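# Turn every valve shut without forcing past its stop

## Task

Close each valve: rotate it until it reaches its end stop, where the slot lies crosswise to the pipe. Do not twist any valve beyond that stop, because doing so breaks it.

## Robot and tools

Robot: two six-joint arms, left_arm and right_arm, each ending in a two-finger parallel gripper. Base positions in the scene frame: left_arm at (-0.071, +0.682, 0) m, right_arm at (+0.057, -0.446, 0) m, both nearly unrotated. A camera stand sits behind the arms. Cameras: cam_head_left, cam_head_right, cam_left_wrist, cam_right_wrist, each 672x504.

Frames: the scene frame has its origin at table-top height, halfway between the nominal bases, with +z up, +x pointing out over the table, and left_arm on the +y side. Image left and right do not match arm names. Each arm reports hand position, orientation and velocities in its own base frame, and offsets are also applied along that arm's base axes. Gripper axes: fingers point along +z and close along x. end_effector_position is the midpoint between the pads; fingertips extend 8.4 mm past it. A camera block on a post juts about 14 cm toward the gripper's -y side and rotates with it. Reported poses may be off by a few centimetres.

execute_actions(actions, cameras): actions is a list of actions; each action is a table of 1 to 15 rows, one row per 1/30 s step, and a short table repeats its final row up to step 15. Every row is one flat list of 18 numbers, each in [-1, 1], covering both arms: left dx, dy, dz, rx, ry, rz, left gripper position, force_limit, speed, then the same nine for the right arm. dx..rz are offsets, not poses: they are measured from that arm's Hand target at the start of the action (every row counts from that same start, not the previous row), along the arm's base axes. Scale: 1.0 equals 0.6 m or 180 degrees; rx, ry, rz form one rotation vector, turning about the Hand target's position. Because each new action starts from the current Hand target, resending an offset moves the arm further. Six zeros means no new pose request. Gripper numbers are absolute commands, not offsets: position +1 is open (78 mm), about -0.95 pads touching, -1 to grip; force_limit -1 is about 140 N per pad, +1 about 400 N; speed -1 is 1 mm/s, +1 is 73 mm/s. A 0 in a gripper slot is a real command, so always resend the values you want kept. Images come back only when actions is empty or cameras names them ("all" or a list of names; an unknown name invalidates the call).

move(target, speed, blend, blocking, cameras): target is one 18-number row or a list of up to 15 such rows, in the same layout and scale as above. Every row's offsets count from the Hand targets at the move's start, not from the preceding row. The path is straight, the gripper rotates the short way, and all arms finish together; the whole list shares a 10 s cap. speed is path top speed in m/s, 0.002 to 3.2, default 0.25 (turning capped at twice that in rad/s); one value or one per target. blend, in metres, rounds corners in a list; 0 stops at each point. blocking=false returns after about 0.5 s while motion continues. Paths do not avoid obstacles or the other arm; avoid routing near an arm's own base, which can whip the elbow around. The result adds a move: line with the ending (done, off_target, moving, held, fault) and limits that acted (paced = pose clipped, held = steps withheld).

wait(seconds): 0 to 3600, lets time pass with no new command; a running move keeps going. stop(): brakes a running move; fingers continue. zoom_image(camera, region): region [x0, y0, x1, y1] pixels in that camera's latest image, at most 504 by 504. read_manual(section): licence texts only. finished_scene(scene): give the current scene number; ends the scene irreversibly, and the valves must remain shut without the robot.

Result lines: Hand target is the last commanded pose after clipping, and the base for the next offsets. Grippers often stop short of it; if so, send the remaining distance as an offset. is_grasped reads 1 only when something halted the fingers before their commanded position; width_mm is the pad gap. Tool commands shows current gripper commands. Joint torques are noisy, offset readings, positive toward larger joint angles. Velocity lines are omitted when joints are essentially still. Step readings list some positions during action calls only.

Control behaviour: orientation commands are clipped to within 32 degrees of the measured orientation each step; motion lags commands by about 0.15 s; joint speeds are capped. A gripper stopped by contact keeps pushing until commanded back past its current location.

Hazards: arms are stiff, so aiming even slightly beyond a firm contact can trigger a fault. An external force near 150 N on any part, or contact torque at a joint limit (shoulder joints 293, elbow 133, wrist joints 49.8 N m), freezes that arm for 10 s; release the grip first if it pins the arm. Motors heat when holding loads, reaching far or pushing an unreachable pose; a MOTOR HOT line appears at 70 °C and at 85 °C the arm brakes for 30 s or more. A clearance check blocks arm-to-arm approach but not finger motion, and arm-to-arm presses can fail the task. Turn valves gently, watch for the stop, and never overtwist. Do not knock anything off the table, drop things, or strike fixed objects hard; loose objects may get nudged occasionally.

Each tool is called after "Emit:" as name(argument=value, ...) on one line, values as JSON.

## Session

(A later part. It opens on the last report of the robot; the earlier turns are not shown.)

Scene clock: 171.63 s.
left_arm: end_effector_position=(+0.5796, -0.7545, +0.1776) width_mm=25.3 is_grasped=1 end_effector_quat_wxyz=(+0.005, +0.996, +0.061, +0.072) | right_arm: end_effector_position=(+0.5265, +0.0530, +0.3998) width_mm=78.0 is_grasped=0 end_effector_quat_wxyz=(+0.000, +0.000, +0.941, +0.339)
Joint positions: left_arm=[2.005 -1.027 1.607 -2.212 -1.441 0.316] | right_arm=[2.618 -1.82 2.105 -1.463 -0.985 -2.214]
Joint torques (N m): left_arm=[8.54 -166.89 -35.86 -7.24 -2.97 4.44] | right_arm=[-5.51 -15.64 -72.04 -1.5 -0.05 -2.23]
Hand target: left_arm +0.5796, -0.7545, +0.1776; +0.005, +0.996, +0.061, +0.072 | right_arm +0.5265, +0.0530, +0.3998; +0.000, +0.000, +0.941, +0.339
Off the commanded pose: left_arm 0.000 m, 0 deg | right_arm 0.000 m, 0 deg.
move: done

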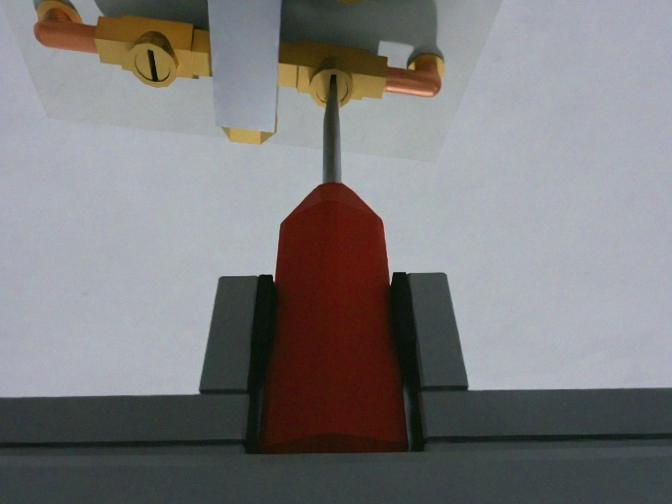

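Emit:
move(target=[[0,0,0,-0.0036,0,0.0247,-0.97,-0.1,-0.3,0,0,0,0,0,0,1,1,1],[-0.0024,0,0.0165,-0.0036,0,0.0247,-0.97,-0.1,-0.3,0,0,0,0,0,0,1,1,1],[0.0017,0.0653,0.0167,-0.0317,0,0.22,-0.97,-0.1,-0.3,0,0,0,0,0,0,1,1,1]], speed=[0.1,0.1,0.4], cameras=["cam_left_wrist"])

Emit:
zoom_image(camera="cam_left_wrist", region=[310, 55, 350, 95])

Scene clock: 174.43 s.
left_arm: end_effector_position=(+0.5807, -0.7153, +0.1876) width_mm=25.3 is_grasped=1 end_effector_quat_wxyz=(+0.029, +0.915, +0.397, +0.066) | right_arm: end_effector_position=(+0.5265, +0.0530, +0.3998) width_mm=78.0 is_grasped=0 end_effector_quat_wxyz=(+0.000, +0.000, +0.941, +0.339)
Joint positions: left_arm=[2.025 -1.078 1.67 -2.227 -1.442 -0.361] | right_arm=[2.618 -1.82 2.105 -1.463 -0.985 -2.214]
Joint torques (N m): left_arm=[13.91 -163.49 -38.15 -8.47 5.12 -0.96] | right_arm=[-4.37 -17.13 -71.9 -1.57 -0.42 -2.44]
Hand target: left_arm +0.5807, -0.7153, +0.1876; +0.029, +0.915, +0.397, +0.066 | right_arm +0.5265, +0.0530, +0.3998; +0.000, +0.000, +0.941, +0.339
Off the commanded pose: left_arm 0.000 m, 0 deg | right_arm 0.000 m, 0 deg.
move: done

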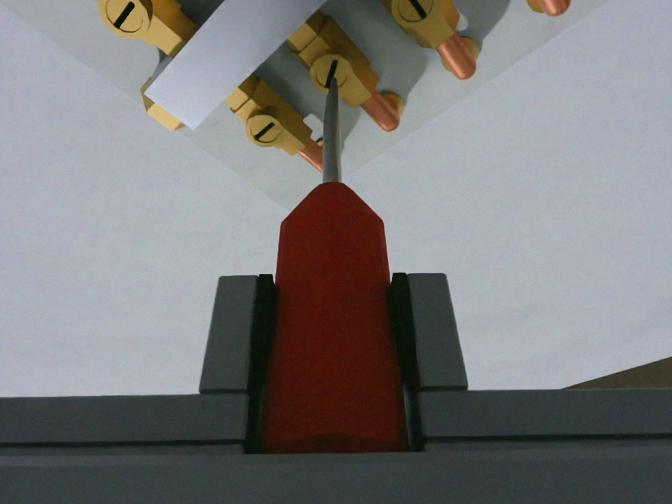

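Scaled by 12.600.

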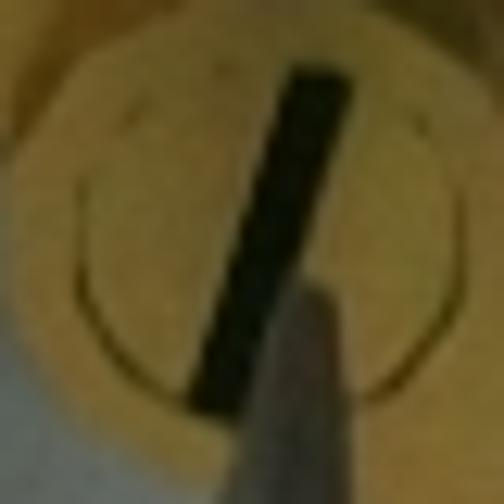

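Emit:
move(target=[[-0.0006,-0.0003,0,0,0,0,-0.97,-0.1,-0.3,0,0,0,0,0,0,1,1,1],[0.0013,-0.0003,-0.0132,0,0,0,-0.97,-0.1,-0.3,0,0,0,0,0,0,1,1,1],[0.0016,-0.0003,-0.0155,0,0,0,-0.97,-0.1,-0.3,0,0,0,0,0,0,1,1,1]], speed=[0.05,0.05,0.01], cameras=["cam_left_wrist"])

Emit:
zoom_image(camera="cam_left_wrist", region=[310, 60, 350, 100])

Scene clock: 175.53 s.
left_arm: end_effector_position=(+0.5816, -0.7155, +0.1785) width_mm=25.3 is_grasped=1 end_effector_quat_wxyz=(+0.029, +0.915, +0.397, +0.066) | right_arm: end_effector_position=(+0.5265, +0.0530, +0.3998) width_mm=78.0 is_grasped=0 end_effector_quat_wxyz=(+0.000, +0.000, +0.941, +0.339)
Joint positions: left_arm=[2.026 -1.069 1.674 -2.241 -1.442 -0.361] | right_arm=[2.618 -1.82 2.105 -1.463 -0.985 -2.214]
Joint torques (N m): left_arm=[13.46 -124.37 -37.47 -8.52 -1.83 2.19] | right_arm=[-4.39 -17.21 -72.13 -1.19 -0.08 -2.3]
Hand target: left_arm +0.5816, -0.7155, +0.1783; +0.029, +0.915, +0.397, +0.066 | right_arm +0.5265, +0.0530, +0.3998; +0.000, +0.000, +0.941, +0.339
Off the commanded pose: left_arm 0.000 m, 0 deg | right_arm 0.000 m, 0 deg.
move: done

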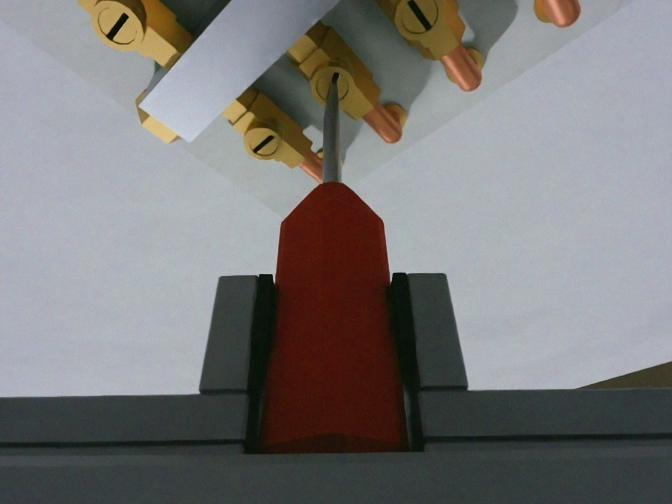

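Scaled by 12.600.

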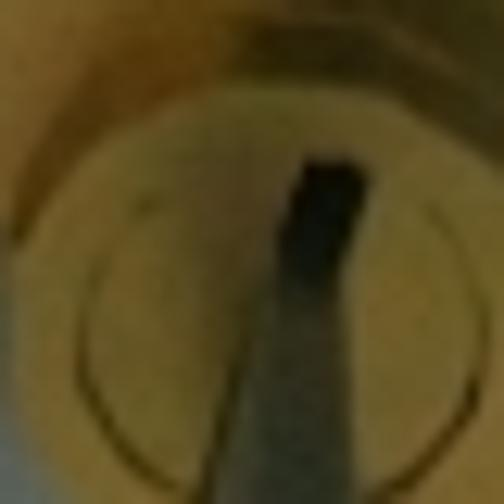

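Emit:
move(target=[[0.0002,0,-0.001,0,0,0,-0.97,-0.1,-0.3,0,0,0,0,0,0,1,1,1],[-0.0004,0.0002,-0.0011,0.0158,0,-0.11,-0.97,-0.1,-0.3,0,0,0,0,0,0,1,1,1],[-0.0008,0.0004,-0.0011,0.0301,0,-0.209,-0.97,-0.1,-0.3,0,0,0,0,0,0,1,1,1],[-0.0008,0.0005,-0.0011,0.0317,0,-0.22,-0.97,-0.1,-0.3,0,0,0,0,0,0,1,1,1]], speed=[0.02,0.2,0.2,0.05], blend=[0,0.01,0.005,0], cameras=["cam_left_wrist"])

Emit:
zoom_image(camera="cam_left_wrist", region=[290, 40, 380, 130])

Scene clock: 178.37 s.
left_arm: end_effector_position=(+0.5811, -0.7152, +0.1776) width_mm=25.3 is_grasped=1 end_effector_quat_wxyz=(+0.005, +0.996, +0.061, +0.072) | right_arm: end_effector_position=(+0.5265, +0.0530, +0.3998) width_mm=78.0 is_grasped=0 end_effector_quat_wxyz=(+0.000, +0.000, +0.941, +0.339)
Joint positions: left_arm=[2.025 -1.069 1.676 -2.243 -1.442 0.337] | right_arm=[2.618 -1.82 2.105 -1.463 -0.985 -2.214]
Joint torques (N m): left_arm=[12.18 -162.17 -36.6 -7.77 -3.15 3.78] | right_arm=[-3.44 -16.31 -71.33 -1.45 -0.03 -2.46]
Hand target: left_arm +0.5811, -0.7152, +0.1776; +0.005, +0.996, +0.061, +0.072 | right_arm +0.5265, +0.0530, +0.3998; +0.000, +0.000, +0.941, +0.339
Off the commanded pose: left_arm 0.000 m, 0 deg | right_arm 0.000 m, 0 deg.
move: done

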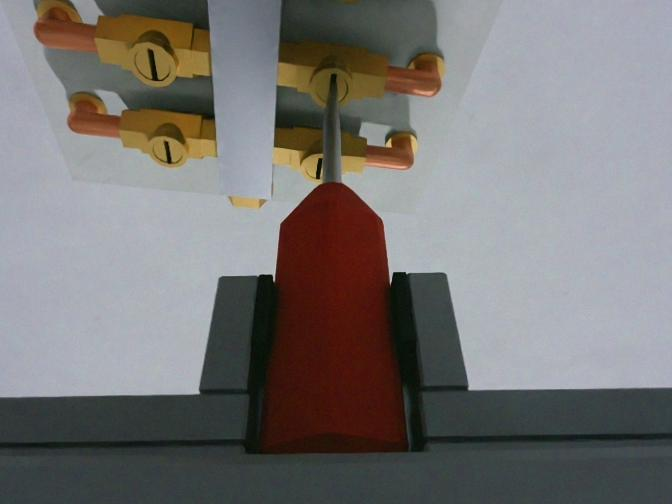

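Scaled by 5.600.

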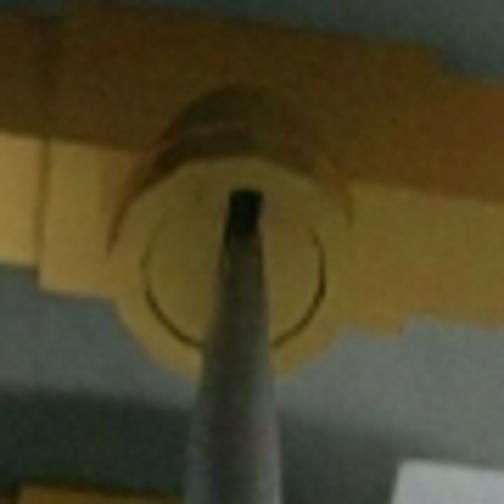

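Emit:
move(target=[0,0,0,0.0008,0,-0.0055,-0.97,-0.1,-0.3,0,0,0,0,0,0,1,1,1], speed=0.05)

Scene clock: 179.00 s.
left_arm: end_effector_position=(+0.5811, -0.7152, +0.1776) width_mm=25.3 is_grasped=1 end_effector_quat_wxyz=(+0.004, +0.996, +0.052, +0.072) | right_arm: end_effector_position=(+0.5265, +0.0530, +0.3998) width_mm=78.0 is_grasped=0 end_effector_quat_wxyz=(+0.000, +0.000, +0.941, +0.339)
Joint positions: left_arm=[2.025 -1.069 1.676 -2.243 -1.442 0.354] | right_arm=[2.618 -1.82 2.105 -1.463 -0.985 -2.214]
Joint torques (N m): left_arm=[11.34 -162.37 -38.5 -6.53 -2.81 4.89] | right_arm=[-2.94 -15.81 -71.55 -1.45 -0.35 -2.38]
Hand target: left_arm +0.5811, -0.7152, +0.1776; +0.004, +0.996, +0.052, +0.072 | right_arm +0.5265, +0.0530, +0.3998; +0.000, +0.000, +0.941, +0.339
Off the commanded pose: left_arm 0.000 m, 0 deg | right_arm 0.000 m, 0 deg.
move: done

Emit:
move(target=[[0,0,0,-0.004,0,0.0275,-0.97,-0.1,-0.3,0,0,0,0,0,0,1,1,1],[-0.0024,0,0.0165,-0.004,0,0.0275,-0.97,-0.1,-0.3,0,0,0,0,0,0,1,1,1],[0.0028,0.0658,0.0168,-0.0768,0,0.5334,-0.97,-0.1,-0.3,0,0,0,0,0,0,1,1,1]], speed=[0.1,0.1,0.5], cameras=["cam_left_wrist"])

Emit:
zoom_image(camera="cam_left_wrist", region=[310, 55, 350, 95])

Scene clock: 182.83 s.
left_arm: end_effector_position=(+0.5828, -0.6757, +0.1877) width_mm=25.3 is_grasped=1 end_effector_quat_wxyz=(+0.056, +0.621, +0.780, +0.045) | right_arm: end_effector_position=(+0.5265, +0.0530, +0.3998) width_mm=78.0 is_grasped=0 end_effector_quat_wxyz=(+0.000, +0.000, +0.941, +0.339)
Joint positions: left_arm=[2.047 -1.119 1.735 -2.253 -1.443 -1.316] | right_arm=[2.618 -1.82 2.105 -1.463 -0.985 -2.214]
Joint torques (N m): left_arm=[13.82 -158.6 -37.74 -4.14 4.94 -1.78] | right_arm=[-5.52 -15.67 -72.26 -1.54 -0.3 -2.12]
Hand target: left_arm +0.5828, -0.6757, +0.1877; +0.056, +0.621, +0.780, +0.045 | right_arm +0.5265, +0.0530, +0.3998; +0.000, +0.000, +0.941, +0.339
Off the commanded pose: left_arm 0.000 m, 0 deg | right_arm 0.000 m, 0 deg.
move: done

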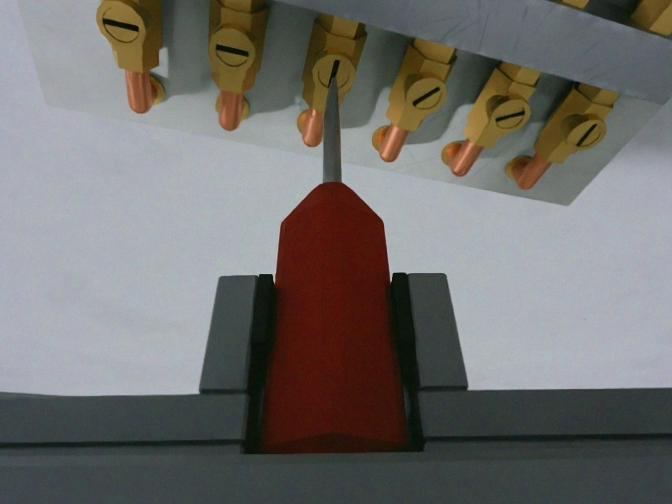

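Scaled by 12.600.

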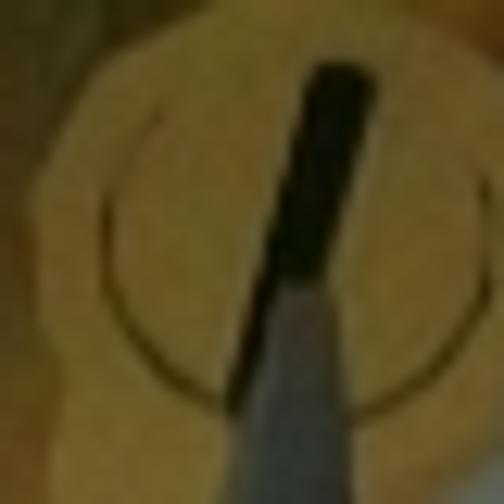

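Emit:
move(target=[[-0.0003,0.0013,0,-0.0017,0,0.0121,-0.97,-0.1,-0.3,0,0,0,0,0,0,1,1,1],[0.0016,0.0013,-0.0132,-0.0017,0,0.0121,-0.97,-0.1,-0.3,0,0,0,0,0,0,1,1,1],[0.0019,0.0013,-0.0155,-0.0017,0,0.0121,-0.97,-0.1,-0.3,0,0,0,0,0,0,1,1,1]], speed=[0.05,0.05,0.01], cameras=["cam_left_wrist"])

Emit:
zoom_image(camera="cam_left_wrist", region=[310, 60, 350, 100])

Scene clock: 184.37 s.
left_arm: end_effector_position=(+0.5840, -0.6749, +0.1786) width_mm=25.3 is_grasped=1 end_effector_quat_wxyz=(+0.057, +0.606, +0.792, +0.044) | right_arm: end_effector_position=(+0.5265, +0.0530, +0.3998) width_mm=78.0 is_grasped=0 end_effector_quat_wxyz=(+0.000, +0.000, +0.941, +0.339)
Joint positions: left_arm=[2.049 -1.11 1.741 -2.268 -1.443 -1.353] | right_arm=[2.618 -1.82 2.105 -1.463 -0.985 -2.214]
Joint torques (N m): left_arm=[15.63 -118.98 -36.86 -8.31 -2.52 2.4] | right_arm=[-3.92 -17.47 -71.48 -1.5 -0.3 -2.35]
Hand target: left_arm +0.5840, -0.6749, +0.1784; +0.057, +0.606, +0.792, +0.044 | right_arm +0.5265, +0.0530, +0.3998; +0.000, +0.000, +0.941, +0.339
Off the commanded pose: left_arm 0.000 m, 0 deg | right_arm 0.000 m, 0 deg.
move: done

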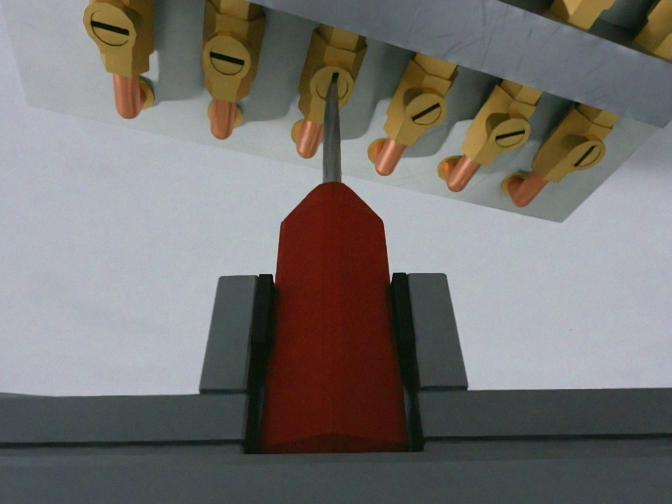

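Scaled by 12.600.

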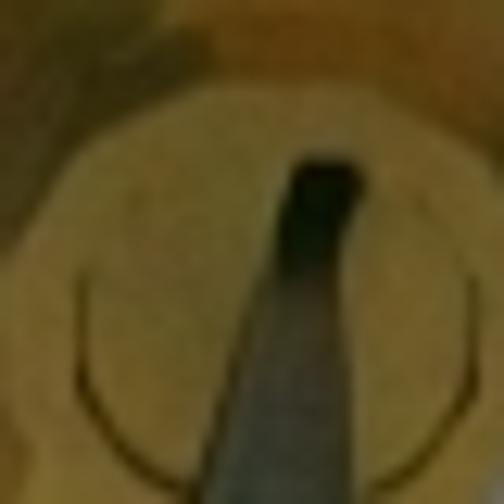

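Emit:
move(target=[[0.0002,0,-0.001,0,0,0,-0.97,-0.1,-0.3,0,0,0,0,0,0,1,1,1],[-0.001,-0.0005,-0.0012,0.0398,0,-0.2761,-0.97,-0.1,-0.3,0,0,0,0,0,0,1,1,1],[-0.0021,0,-0.0013,0.077,0,-0.5345,-0.97,-0.1,-0.3,0,0,0,0,0,0,1,1,1],[-0.0022,0,-0.0013,0.0786,0,-0.5455,-0.97,-0.1,-0.3,0,0,0,0,0,0,1,1,1]], speed=[0.02,0.2,0.2,0.05], blend=[0,0.01,0.005,0], cameras=["cam_left_wrist"])

Emit:
zoom_image(camera="cam_left_wrist", region=[290, 40, 380, 130])

Scene clock: 189.87 s.
left_arm: end_effector_position=(+0.5826, -0.6749, +0.1776) width_mm=25.3 is_grasped=1 end_effector_quat_wxyz=(+0.004, +0.996, +0.052, +0.072) | right_arm: end_effector_position=(+0.5265, +0.0530, +0.3998) width_mm=78.0 is_grasped=0 end_effector_quat_wxyz=(+0.000, +0.000, +0.941, +0.339)
Joint positions: left_arm=[2.048 -1.11 1.744 -2.272 -1.443 0.377] | right_arm=[2.618 -1.82 2.105 -1.463 -0.985 -2.214]
Joint torques (N m): left_arm=[6.5 -156.11 -34.73 -6.96 -1.78 5.02] | right_arm=[-3.28 -16.61 -71.46 -1.41 -0.23 -2.27]
Hand target: left_arm +0.5826, -0.6749, +0.1776; +0.004, +0.996, +0.052, +0.072 | right_arm +0.5265, +0.0530, +0.3998; +0.000, +0.000, +0.941, +0.339
Off the commanded pose: left_arm 0.000 m, 0 deg | right_arm 0.000 m, 0 deg.
move: done

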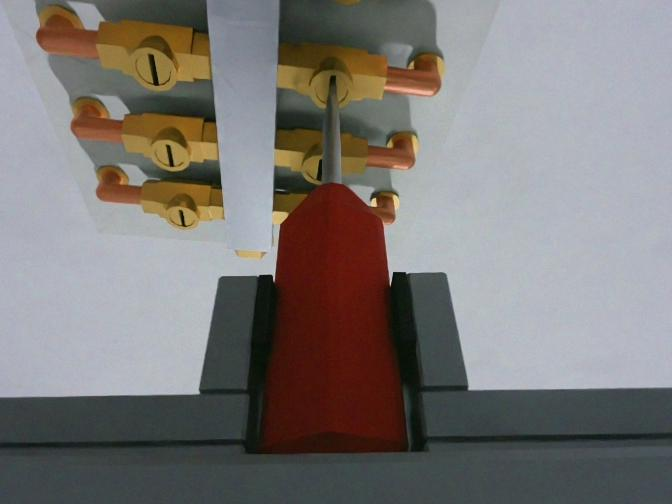

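Scaled by 5.600.

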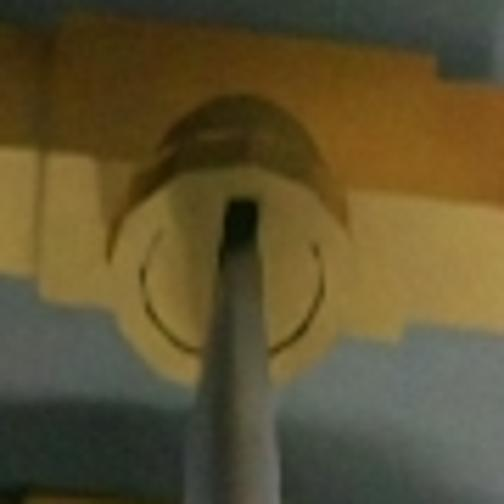

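Emit:
move(target=[[0,0,0,-0.004,0,0.0275,-0.97,-0.1,-0.3,0,0,0,0,0,0,1,1,1],[-0.0024,0,0.0165,-0.004,0,0.0275,-0.97,-0.1,-0.3,0,0,0,0,0,0,1,1,1],[0.002,0.0653,0.0167,-0.0452,0,0.3134,-0.97,-0.1,-0.3,0,0,0,0,0,0,1,1,1]], speed=[0.1,0.1,0.5], cameras=["cam_left_wrist"])

Emit:
zoom_image(camera="cam_left_wrist", region=[310, 55, 350, 95])

Scene clock: 192.93 s.
left_arm: end_effector_position=(+0.5838, -0.6358, +0.1877) width_mm=25.3 is_grasped=1 end_effector_quat_wxyz=(+0.038, +0.851, +0.521, +0.061) | right_arm: end_effector_position=(+0.5265, +0.0530, +0.3998) width_mm=78.0 is_grasped=0 end_effector_quat_wxyz=(+0.000, +0.000, +0.941, +0.339)
Joint positions: left_arm=[2.071 -1.159 1.8 -2.281 -1.444 -0.594] | right_arm=[2.618 -1.82 2.105 -1.463 -0.985 -2.214]
Joint torques (N m): left_arm=[14.99 -150.42 -37.34 -8.7 4.97 -1.05] | right_arm=[-4.07 -17.07 -70.89 -1.55 -0.44 -2.33]
Hand target: left_arm +0.5838, -0.6357, +0.1877; +0.038, +0.851, +0.521, +0.061 | right_arm +0.5265, +0.0530, +0.3998; +0.000, +0.000, +0.941, +0.339
Off the commanded pose: left_arm 0.000 m, 0 deg | right_arm 0.000 m, 0 deg.
move: done

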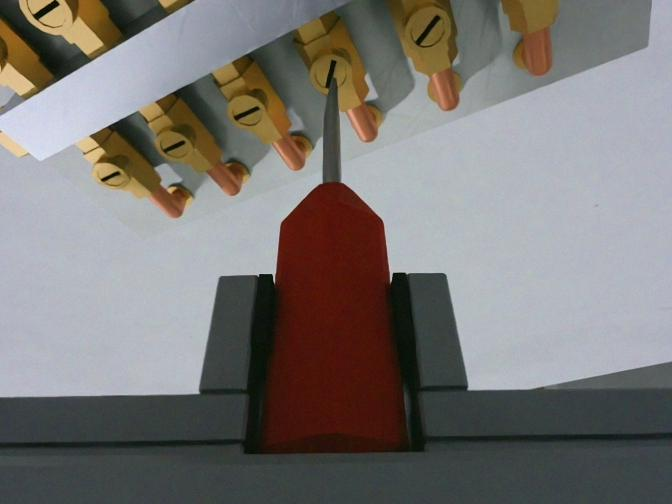

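Scaled by 12.600.

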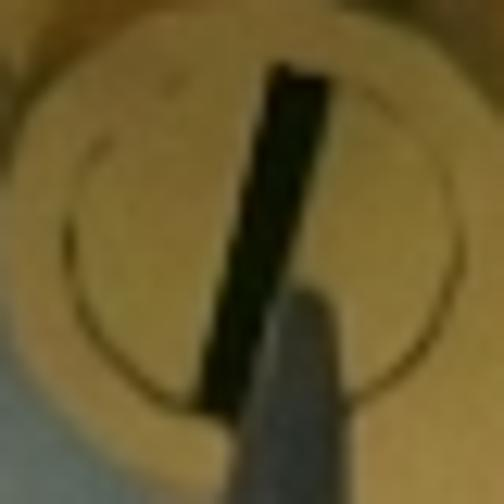

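Emit:
move(target=[[-0.0009,-0.0008,0,-0.0025,0,0.017,-0.97,-0.1,-0.3,0,0,0,0,0,0,1,1,1],[0.001,-0.0008,-0.0132,-0.0025,0,0.017,-0.97,-0.1,-0.3,0,0,0,0,0,0,1,1,1],[0.0014,-0.0008,-0.0155,-0.0025,0,0.017,-0.97,-0.1,-0.3,0,0,0,0,0,0,1,1,1]], speed=[0.05,0.05,0.01], cameras=["cam_left_wrist"])

Emit:
zoom_image(camera="cam_left_wrist", region=[310, 60, 350, 100])

Scene clock: 194.63 s.
left_arm: end_effector_position=(+0.5847, -0.6364, +0.1789) width_mm=25.3 is_grasped=1 end_effector_quat_wxyz=(+0.040, +0.836, +0.544, +0.060) | right_arm: end_effector_position=(+0.5265, +0.0530, +0.3998) width_mm=78.0 is_grasped=0 end_effector_quat_wxyz=(+0.000, +0.000, +0.941, +0.339)
Joint positions: left_arm=[2.071 -1.149 1.804 -2.295 -1.444 -0.648] | right_arm=[2.618 -1.82 2.105 -1.463 -0.985 -2.214]
Joint torques (N m): left_arm=[16.16 -61.61 -21.93 -4.21 -4.04 2.57] | right_arm=[-2.48 -16.99 -70.82 -1.66 -0.11 -2.19]
Hand target: left_arm +0.5847, -0.6362, +0.1784; +0.039, +0.836, +0.544, +0.060 | right_arm +0.5265, +0.0530, +0.3998; +0.000, +0.000, +0.941, +0.339
Off the commanded pose: left_arm 0.001 m, 0 deg | right_arm 0.000 m, 0 deg.
move: done

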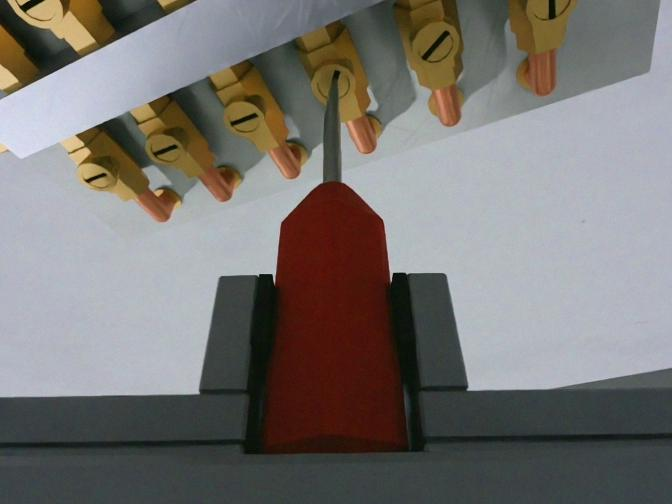

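Scaled by 12.600.

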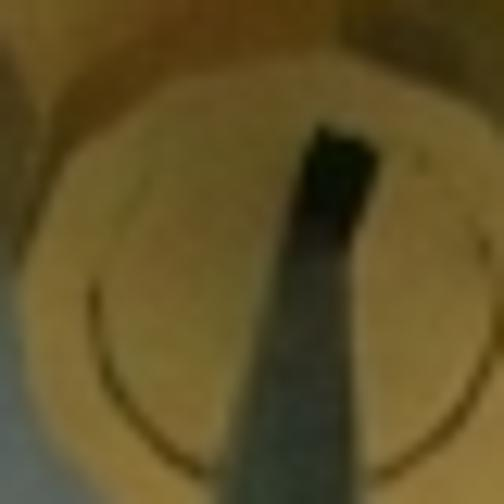

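Emit:
move(target=[[-0.0002,0,0.0017,0,0,0,-0.97,-0.1,-0.3,0,0,0,0,0,0,1,1,1],[-0.0001,0.0002,0.0017,0,0,0,-0.97,-0.1,-0.3,0,0,0,0,0,0,1,1,1]], speed=[0.02,0.02], cameras=["cam_left_wrist"])

Emit:
zoom_image(camera="cam_left_wrist", region=[310, 60, 350, 100])

Scene clock: 195.27 s.
left_arm: end_effector_position=(+0.5846, -0.6361, +0.1792) width_mm=25.3 is_grasped=1 end_effector_quat_wxyz=(+0.039, +0.836, +0.544, +0.060) | right_arm: end_effector_position=(+0.5265, +0.0530, +0.3998) width_mm=78.0 is_grasped=0 end_effector_quat_wxyz=(+0.000, +0.000, +0.941, +0.339)
Joint positions: left_arm=[2.071 -1.15 1.804 -2.294 -1.444 -0.648] | right_arm=[2.618 -1.82 2.105 -1.463 -0.985 -2.214]
Joint torques (N m): left_arm=[16.71 -124.07 -33.92 -0.55 -2.11 2.1] | right_arm=[-4.28 -17.48 -70.8 -1.3 -0.24 -2.07]
Hand target: left_arm +0.5846, -0.6361, +0.1794; +0.039, +0.836, +0.544, +0.060 | right_arm +0.5265, +0.0530, +0.3998; +0.000, +0.000, +0.941, +0.339
Off the commanded pose: left_arm 0.000 m, 0 deg | right_arm 0.000 m, 0 deg.
move: done

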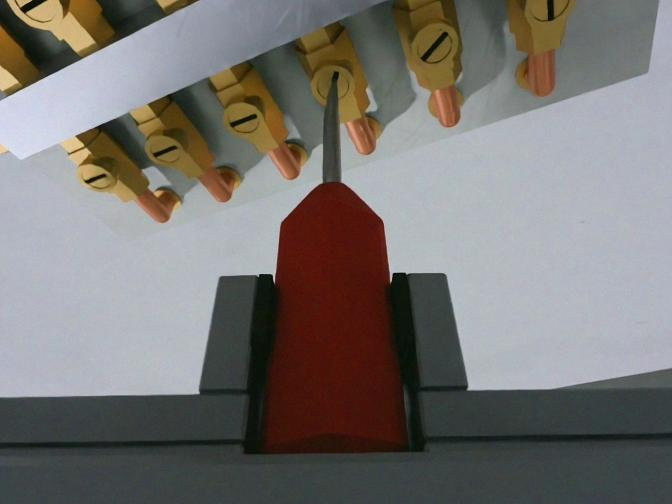

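Scaled by 12.600.

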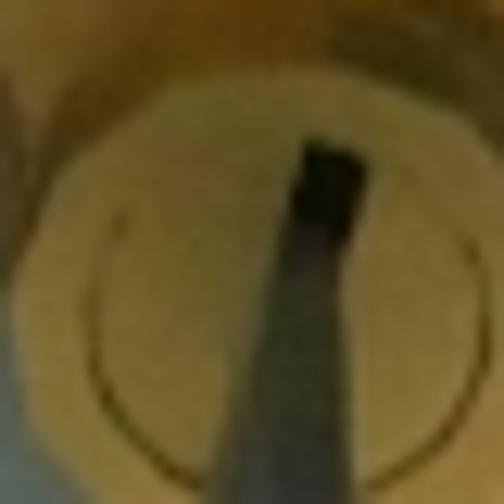

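Emit:
move(target=[[0.0001,0.0002,0,0,0,0,-0.97,-0.1,-0.3,0,0,0,0,0,0,1,1,1],[0.0004,0.0002,-0.0017,0,0,0,-0.97,-0.1,-0.3,0,0,0,0,0,0,1,1,1]], speed=[0.02,0.01], cameras=["cam_left_wrist"])

Emit:
zoom_image(camera="cam_left_wrist", region=[310, 60, 350, 100])

Scene clock: 195.90 s.
left_arm: end_effector_position=(+0.5849, -0.6361, +0.1787) width_mm=25.3 is_grasped=1 end_effector_quat_wxyz=(+0.039, +0.836, +0.544, +0.060) | right_arm: end_effector_position=(+0.5265, +0.0530, +0.3998) width_mm=78.0 is_grasped=0 end_effector_quat_wxyz=(+0.000, +0.000, +0.941, +0.339)
Joint positions: left_arm=[2.072 -1.149 1.804 -2.296 -1.444 -0.647] | right_arm=[2.618 -1.82 2.105 -1.463 -0.985 -2.214]
Joint torques (N m): left_arm=[19.48 -47.65 -16.75 -2.35 -0.95 2.47] | right_arm=[-2.36 -17.11 -71.23 -1.38 -0.15 -2.11]
Hand target: left_arm +0.5849, -0.6360, +0.1784; +0.039, +0.836, +0.544, +0.060 | right_arm +0.5265, +0.0530, +0.3998; +0.000, +0.000, +0.941, +0.339
Off the commanded pose: left_arm 0.000 m, 0 deg | right_arm 0.000 m, 0 deg.
move: done

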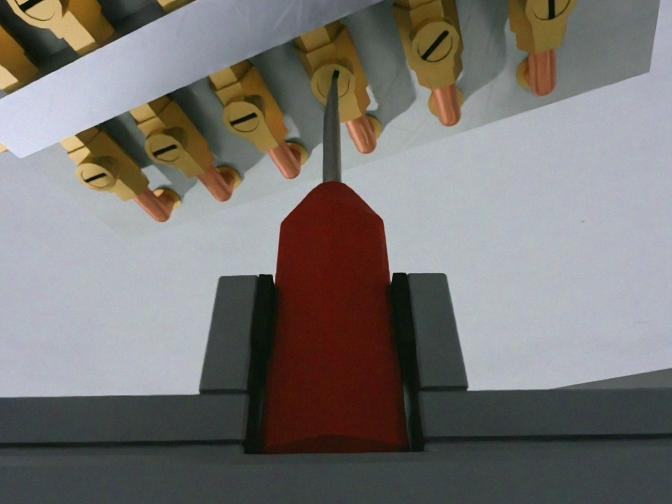

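Scaled by 12.600.

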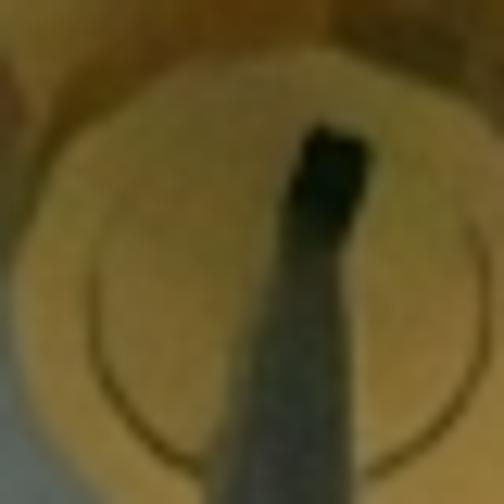

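Emit:
move(target=[-0.0001,0,0.0004,-0.002,0,0.0137,-0.97,-0.1,-0.3,0,0,0,0,0,0,1,1,1], speed=0.02)

Emit:
move(target=[0,0,0,0.004,0,-0.0275,-0.97,-0.1,-0.3,0,0,0,0,0,0,1,1,1], speed=0.02, cameras=["cam_left_wrist"])

Emit:
zoom_image(camera="cam_left_wrist", region=[310, 60, 350, 100])

Scene clock: 197.43 s.
left_arm: end_effector_position=(+0.5848, -0.6359, +0.1786) width_mm=25.3 is_grasped=1 end_effector_quat_wxyz=(+0.040, +0.824, +0.562, +0.060) | right_arm: end_effector_position=(+0.5265, +0.0530, +0.3998) width_mm=78.0 is_grasped=0 end_effector_quat_wxyz=(+0.000, +0.000, +0.941, +0.339)
Joint positions: left_arm=[2.072 -1.149 1.804 -2.295 -1.444 -0.691] | right_arm=[2.618 -1.82 2.105 -1.463 -0.985 -2.214]
Joint torques (N m): left_arm=[-0.48 -80.23 -12.59 2.93 -2.72 -1.63] | right_arm=[-3.8 -17.09 -71.33 -1.59 -0.08 -2.11]
Hand target: left_arm +0.5848, -0.6360, +0.1786; +0.041, +0.824, +0.562, +0.060 | right_arm +0.5265, +0.0530, +0.3998; +0.000, +0.000, +0.941, +0.339
Off the commanded pose: left_arm 0.000 m, 0 deg | right_arm 0.000 m, 0 deg.
move: done

Scene clock: 199.40 s.
left_arm: end_effector_position=(+0.5852, -0.6367, +0.1798) width_mm=25.3 is_grasped=1 end_effector_quat_wxyz=(+0.040, +0.841, +0.536, +0.061) | right_arm: end_effector_position=(+0.5265, +0.0530, +0.3998) width_mm=78.0 is_grasped=0 end_effector_quat_wxyz=(+0.000, +0.000, +0.941, +0.339)
Joint positions: left_arm=[2.072 -1.15 1.803 -2.296 -1.444 -0.628] | right_arm=[2.618 -1.82 2.105 -1.463 -0.985 -2.214]
Joint torques (N m): left_arm=[-1.14 -134.41 -42.2 -6.41 0.79 0.27] | right_arm=[-3.35 -18.06 -70.97 -1.43 -0.28 -1.98]
Hand target: left_arm +0.5852, -0.6367, +0.1798; +0.040, +0.841, +0.536, +0.061 (not the last commanded pose) | right_arm +0.5265, +0.0530, +0.3998; +0.000, +0.000, +0.941, +0.339
Tool commands: left_gripper/position=-0.97 left_gripper/force_limit=-0.1 left_gripper/speed=-0.3 right_gripper/position=+1.0 right_gripper/force_limit=+1.0 right_gripper/speed=+1.0
Off the commanded pose: left_arm 0.001 m, 1 deg | right_arm 0.000 m, 0 deg.
FORCE FAULT: contact force on the left arm reached its limit, and that arm stopped. The contact can be on any part of that arm, not only on its tool. That arm's remaining commands of this call were not run. That arm is still stopped at the end of this call. That arm stays stopped for about 10 more seconds. Until then a move that you send moves the other arm only, and its call returns only when the move has ended. Once the stop has ended, the next robot result says so. If the stop ends while you think or write, that arm runs what you send next, counted from a new Hand target: where the arm stands when the stop ends. While its stop runs, that arm, its gripper or tool too, takes no new command. Until it ends, the stop uses up actions while you think or wait. An arm that is not stopped still takes commands.
move: fault (left_arm)

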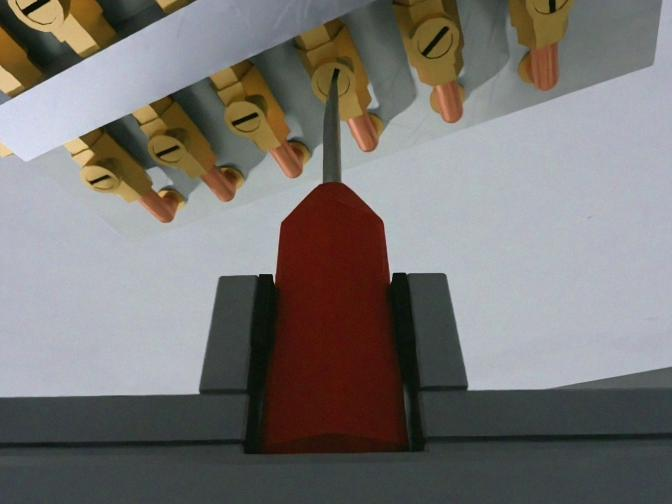

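Scaled by 12.600.

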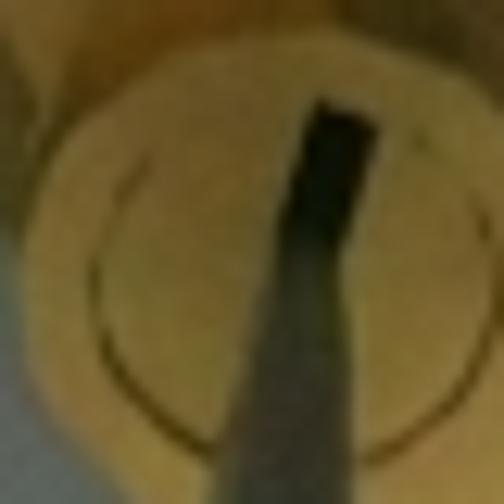

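Emit:
wait(seconds=10.5)

Emit:
move(target=[-0.0014,0,0.01,0,0,0,-0.97,-0.1,-0.3,0,0,0,0,0,0,1,1,1], speed=0.05, cameras=["cam_left_wrist"])

Emit:
zoom_image(camera="cam_left_wrist", region=[310, 55, 350, 95])

Scene clock: 209.50 s.
left_arm: end_effector_position=(+0.5852, -0.6367, +0.1798) width_mm=25.3 is_grasped=1 end_effector_quat_wxyz=(+0.040, +0.841, +0.536, +0.061) | right_arm: end_effector_position=(+0.5265, +0.0530, +0.3998) width_mm=78.0 is_grasped=0 end_effector_quat_wxyz=(+0.000, +0.000, +0.941, +0.339)
Joint positions: left_arm=[2.072 -1.15 1.803 -2.296 -1.444 -0.628] | right_arm=[2.618 -1.82 2.105 -1.463 -0.985 -2.214]
Joint torques (N m): left_arm=[-0.31 -134.46 -42.51 -6.4 0.79 0.21] | right_arm=[-2.42 -16.2 -70.24 -1.52 -0.21 -1.74]
Hand target: left_arm +0.5852, -0.6367, +0.1798; +0.040, +0.841, +0.536, +0.061 (not the last commanded pose) | right_arm +0.5265, +0.0530, +0.3998; +0.000, +0.000, +0.941, +0.339
Tool commands: left_gripper/position=-0.97 left_gripper/force_limit=-0.1 left_gripper/speed=-0.3 right_gripper/position=+1.0 right_gripper/force_limit=+1.0 right_gripper/speed=+1.0
Off the commanded pose: left_arm 0.001 m, 1 deg | right_arm 0.000 m, 0 deg.
FORCE FAULT, CONTINUED: the left arm's stop, for the force fault that an earlier result reported, is over. The rest of the stop counts as 19 of the actions that you can send in this scene. That arm's target is now where it stood when the stop ended, not its last command. That arm accepts commands again.
wait: 10.00 of 10.5 s (the remaining seconds did not pass); at rest by 0.07 s

Scene clock: 210.00 s.
left_arm: end_effector_position=(+0.5844, -0.6367, +0.1856) width_mm=25.3 is_grasped=1 end_effector_quat_wxyz=(+0.040, +0.841, +0.536, +0.061) | right_arm: end_effector_position=(+0.5265, +0.0530, +0.3998) width_mm=78.0 is_grasped=0 end_effector_quat_wxyz=(+0.000, +0.000, +0.941, +0.339)
Joint positions: left_arm=[2.071 -1.156 1.8 -2.287 -1.444 -0.629] | right_arm=[2.618 -1.82 2.105 -1.463 -0.985 -2.214]
Joint torques (N m): left_arm=[-15.39 -152.6 -48.44 -4.21 4.53 -1.73] | right_arm=[-3.02 -17.12 -69.8 -1.59 -0.23 -1.97]
Hand target: left_arm +0.5843, -0.6367, +0.1858; +0.040, +0.841, +0.536, +0.061 | right_arm +0.5265, +0.0530, +0.3998; +0.000, +0.000, +0.941, +0.339
Off the commanded pose: left_arm 0.000 m, 0 deg | right_arm 0.000 m, 0 deg.
move: done

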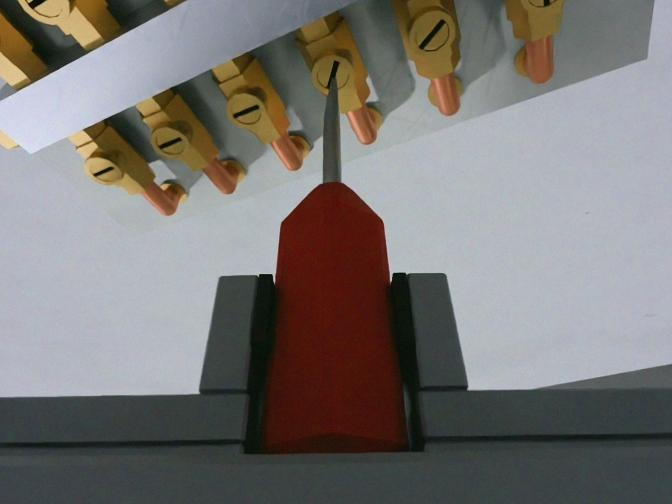

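Scaled by 12.600.

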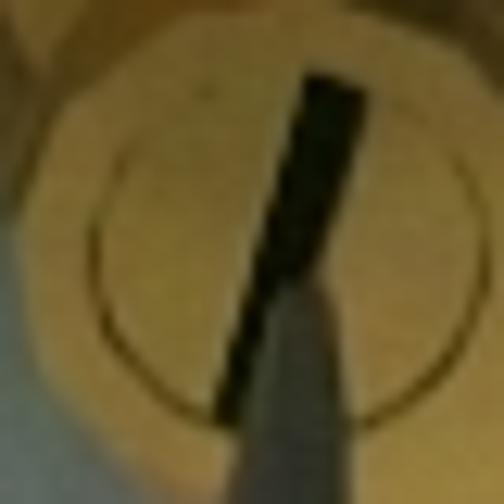

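Emit:
move(target=[[-0.0006,0.001,0,-0.0012,0,0.0082,-0.97,-0.1,-0.3,0,0,0,0,0,0,1,1,1],[0.0008,0.001,-0.0098,-0.0012,0,0.0082,-0.97,-0.1,-0.3,0,0,0,0,0,0,1,1,1]], speed=0.05, cameras=["cam_left_wrist"])

Emit:
zoom_image(camera="cam_left_wrist", region=[310, 60, 350, 100])

Scene clock: 211.30 s.
left_arm: end_effector_position=(+0.5848, -0.6361, +0.1801) width_mm=25.3 is_grasped=1 end_effector_quat_wxyz=(+0.041, +0.834, +0.547, +0.060) | right_arm: end_effector_position=(+0.5265, +0.0530, +0.3998) width_mm=78.0 is_grasped=0 end_effector_quat_wxyz=(+0.000, +0.000, +0.941, +0.339)
Joint positions: left_arm=[2.072 -1.151 1.804 -2.296 -1.444 -0.655] | right_arm=[2.618 -1.82 2.105 -1.463 -0.985 -2.214]
Joint torques (N m): left_arm=[13.29 -115.87 -37.51 -8.96 2.31 -1.99] | right_arm=[-3.94 -16.45 -69.81 -1.81 -0.28 -2.04]
Hand target: left_arm +0.5848, -0.6361, +0.1800; +0.041, +0.834, +0.547, +0.060 | right_arm +0.5265, +0.0530, +0.3998; +0.000, +0.000, +0.941, +0.339
Off the commanded pose: left_arm 0.000 m, 0 deg | right_arm 0.000 m, 0 deg.
move: done

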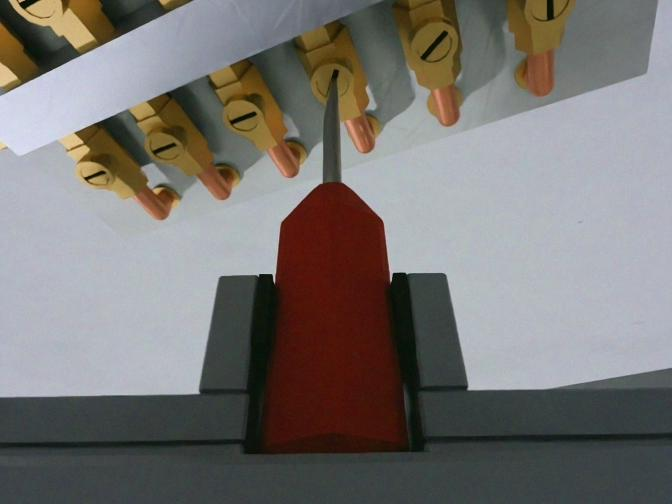

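Scaled by 12.600.

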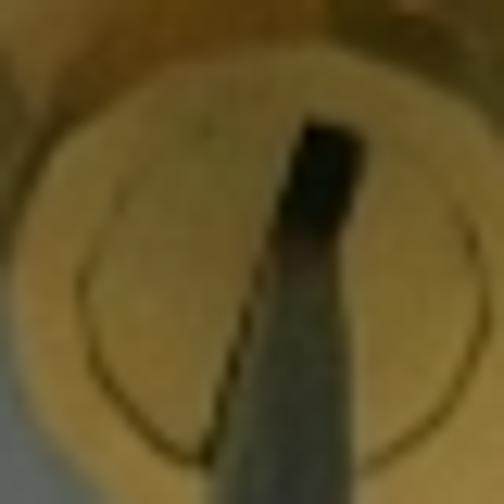

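Emit:
move(target=[0.0003,0,-0.0023,0,0,0,-0.97,-0.1,-0.3,0,0,0,0,0,0,1,1,1], speed=0.01, cameras=["cam_left_wrist"])

Emit:
zoom_image(camera="cam_left_wrist", region=[310, 60, 350, 100])

Scene clock: 211.87 s.
left_arm: end_effector_position=(+0.5850, -0.6361, +0.1786) width_mm=25.3 is_grasped=1 end_effector_quat_wxyz=(+0.041, +0.834, +0.547, +0.060) | right_arm: end_effector_position=(+0.5265, +0.0530, +0.3998) width_mm=78.0 is_grasped=0 end_effector_quat_wxyz=(+0.000, +0.000, +0.941, +0.339)
Joint positions: left_arm=[2.072 -1.149 1.805 -2.298 -1.444 -0.654] | right_arm=[2.618 -1.82 2.105 -1.463 -0.985 -2.214]
Joint torques (N m): left_arm=[14.7 -113.4 -37.26 -8.4 -3.16 1.88] | right_arm=[-3.6 -17.44 -70.77 -1.71 -0.2 -1.95]
Hand target: left_arm +0.5850, -0.6361, +0.1786; +0.041, +0.834, +0.547, +0.060 | right_arm +0.5265, +0.0530, +0.3998; +0.000, +0.000, +0.941, +0.339
Off the commanded pose: left_arm 0.000 m, 0 deg | right_arm 0.000 m, 0 deg.
move: done

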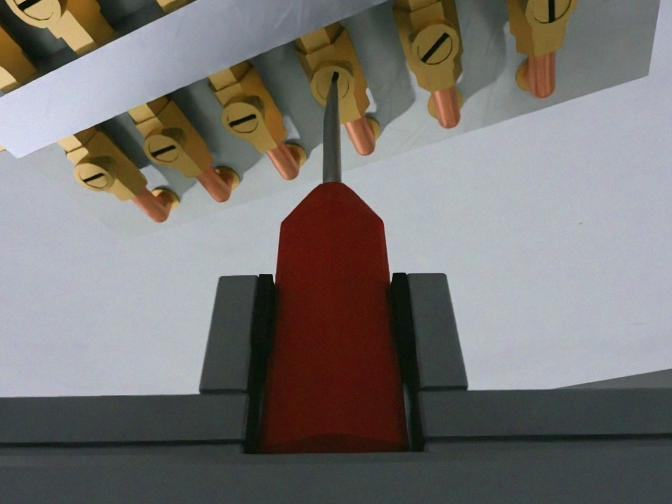

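Scaled by 12.600.

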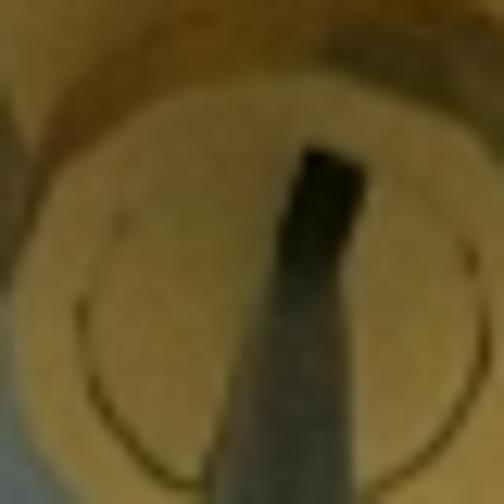

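Emit:
move(target=[[0.0002,0,-0.0012,0,0,0,-0.97,-0.1,-0.3,0,0,0,0,0,0,1,1,1],[-0.0007,0.0001,-0.0013,0.025,0,-0.1732,-0.97,-0.1,-0.3,0,0,0,0,0,0,1,1,1],[-0.0012,0.0004,-0.0014,0.0459,0,-0.3189,-0.97,-0.1,-0.3,0,0,0,0,0,0,1,1,1],[-0.0012,0.0005,-0.0014,0.0475,0,-0.3299,-0.97,-0.1,-0.3,0,0,0,0,0,0,1,1,1]], speed=[0.02,0.2,0.2,0.05], blend=[0,0.01,0.005,0], cameras=["cam_left_wrist"])

Emit:
zoom_image(camera="cam_left_wrist", region=[290, 40, 380, 130])

Scene clock: 215.67 s.
left_arm: end_effector_position=(+0.5843, -0.6358, +0.1777) width_mm=25.3 is_grasped=1 end_effector_quat_wxyz=(+0.006, +0.996, +0.056, +0.071) | right_arm: end_effector_position=(+0.5265, +0.0530, +0.3998) width_mm=78.0 is_grasped=0 end_effector_quat_wxyz=(+0.000, +0.000, +0.941, +0.339)
Joint positions: left_arm=[2.072 -1.149 1.806 -2.299 -1.447 0.393] | right_arm=[2.618 -1.82 2.105 -1.463 -0.985 -2.214]
Joint torques (N m): left_arm=[14.25 -147.8 -34.28 -6.48 -2.28 4.58] | right_arm=[-3.82 -17.61 -69.43 -1.83 -0.41 -2.14]
Hand target: left_arm +0.5843, -0.6358, +0.1777; +0.006, +0.996, +0.056, +0.071 | right_arm +0.5265, +0.0530, +0.3998; +0.000, +0.000, +0.941, +0.339
Off the commanded pose: left_arm 0.000 m, 0 deg | right_arm 0.000 m, 0 deg.
move: done

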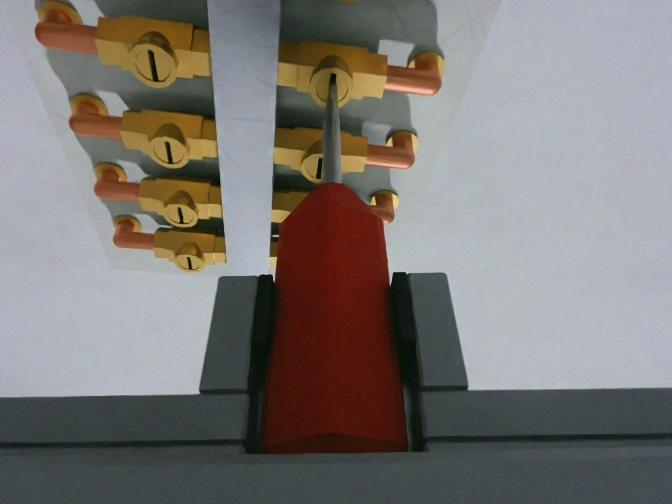

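Scaled by 5.600.

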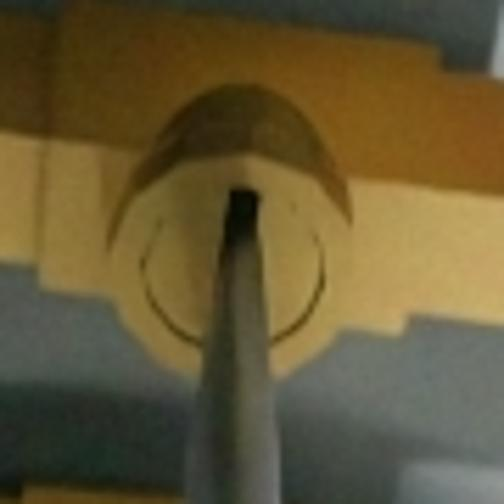

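Emit:
move(target=[[0,0,0,-0.004,0,0.0275,-0.97,-0.1,-0.3,0,0,0,0,0,0,1,1,1],[-0.0024,0,0.0165,-0.004,0,0.0275,-0.97,-0.1,-0.3,0,0,0,0,0,0,1,1,1],[0.0013,0.0653,0.0167,-0.0337,0,0.2337,-0.97,-0.1,-0.3,0,0,0,0,0,0,1,1,1]], speed=[0.1,0.1,0.5], cameras=["cam_left_wrist"])

Emit:
zoom_image(camera="cam_left_wrist", region=[310, 55, 350, 95])

Scene clock: 218.50 s.
left_arm: end_effector_position=(+0.5851, -0.5966, +0.1877) width_mm=25.3 is_grasped=1 end_effector_quat_wxyz=(+0.031, +0.908, +0.413, +0.065) | right_arm: end_effector_position=(+0.5265, +0.0530, +0.3998) width_mm=78.0 is_grasped=0 end_effector_quat_wxyz=(+0.000, +0.000, +0.941, +0.339)
Joint positions: left_arm=[2.096 -1.198 1.86 -2.308 -1.447 -0.324] | right_arm=[2.618 -1.82 2.105 -1.463 -0.985 -2.214]
Joint torques (N m): left_arm=[13.36 -144.41 -36.44 -8.59 5.18 -1.33] | right_arm=[-3.64 -18.13 -69.87 -1.82 -0.17 -1.71]
Hand target: left_arm +0.5851, -0.5966, +0.1878; +0.031, +0.908, +0.413, +0.065 | right_arm +0.5265, +0.0530, +0.3998; +0.000, +0.000, +0.941, +0.339
Off the commanded pose: left_arm 0.000 m, 0 deg | right_arm 0.000 m, 0 deg.
move: done

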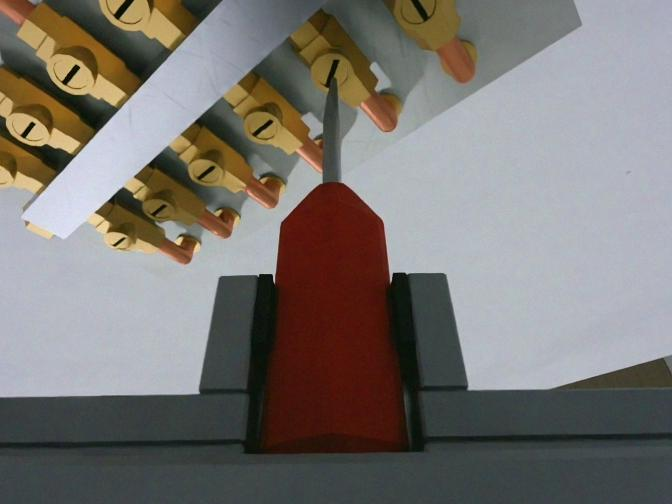

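Scaled by 12.600.

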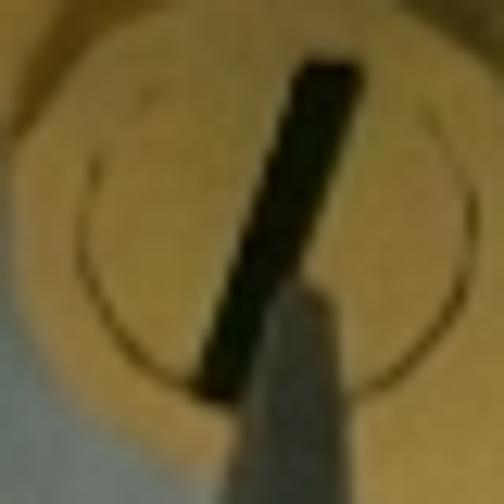

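Emit:
move(target=[[-0.0005,0.0004,0,0.0011,0,-0.0077,-0.97,-0.1,-0.3,0,0,0,0,0,0,1,1,1],[0.0014,0.0004,-0.0132,0.0011,0,-0.0077,-0.97,-0.1,-0.3,0,0,0,0,0,0,1,1,1],[0.0017,0.0004,-0.0155,0.0011,0,-0.0077,-0.97,-0.1,-0.3,0,0,0,0,0,0,1,1,1]], speed=[0.05,0.05,0.01], cameras=["cam_left_wrist"])

Emit:
zoom_image(camera="cam_left_wrist", region=[310, 60, 350, 100])

Scene clock: 219.90 s.
left_arm: end_effector_position=(+0.5861, -0.5964, +0.1786) width_mm=25.3 is_grasped=1 end_effector_quat_wxyz=(+0.030, +0.913, +0.402, +0.066) | right_arm: end_effector_position=(+0.5265, +0.0530, +0.3998) width_mm=78.0 is_grasped=0 end_effector_quat_wxyz=(+0.000, +0.000, +0.941, +0.339)
Joint positions: left_arm=[2.097 -1.188 1.865 -2.324 -1.447 -0.299] | right_arm=[2.618 -1.82 2.105 -1.463 -0.985 -2.214]
Joint torques (N m): left_arm=[14.24 -106.55 -35.76 -9.08 -3.27 2.35] | right_arm=[-2.88 -16.42 -69.94 -1.65 -0.22 -1.8]
Hand target: left_arm +0.5861, -0.5964, +0.1785; +0.030, +0.913, +0.402, +0.066 | right_arm +0.5265, +0.0530, +0.3998; +0.000, +0.000, +0.941, +0.339
Off the commanded pose: left_arm 0.000 m, 0 deg | right_arm 0.000 m, 0 deg.
move: done

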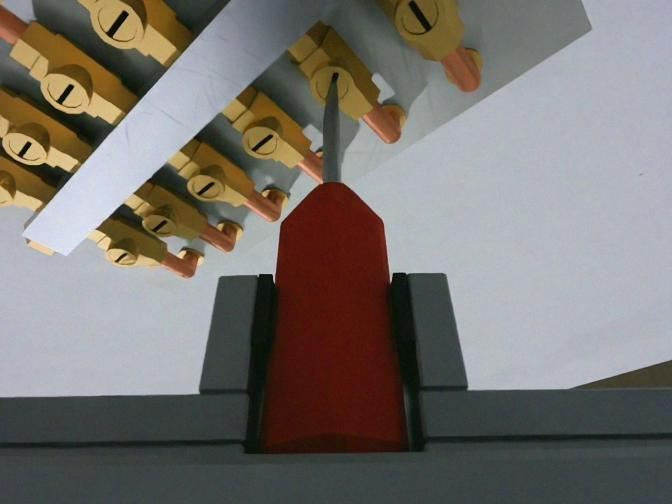

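Scaled by 12.600.

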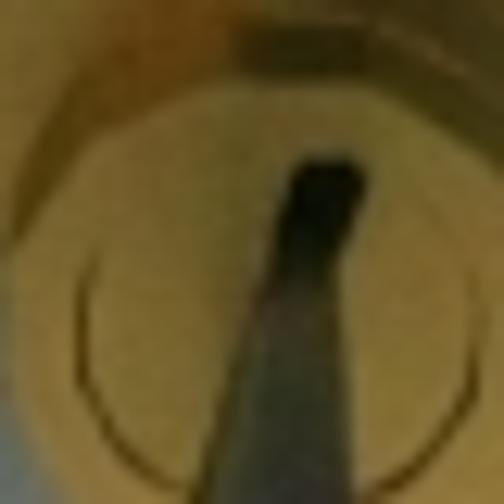

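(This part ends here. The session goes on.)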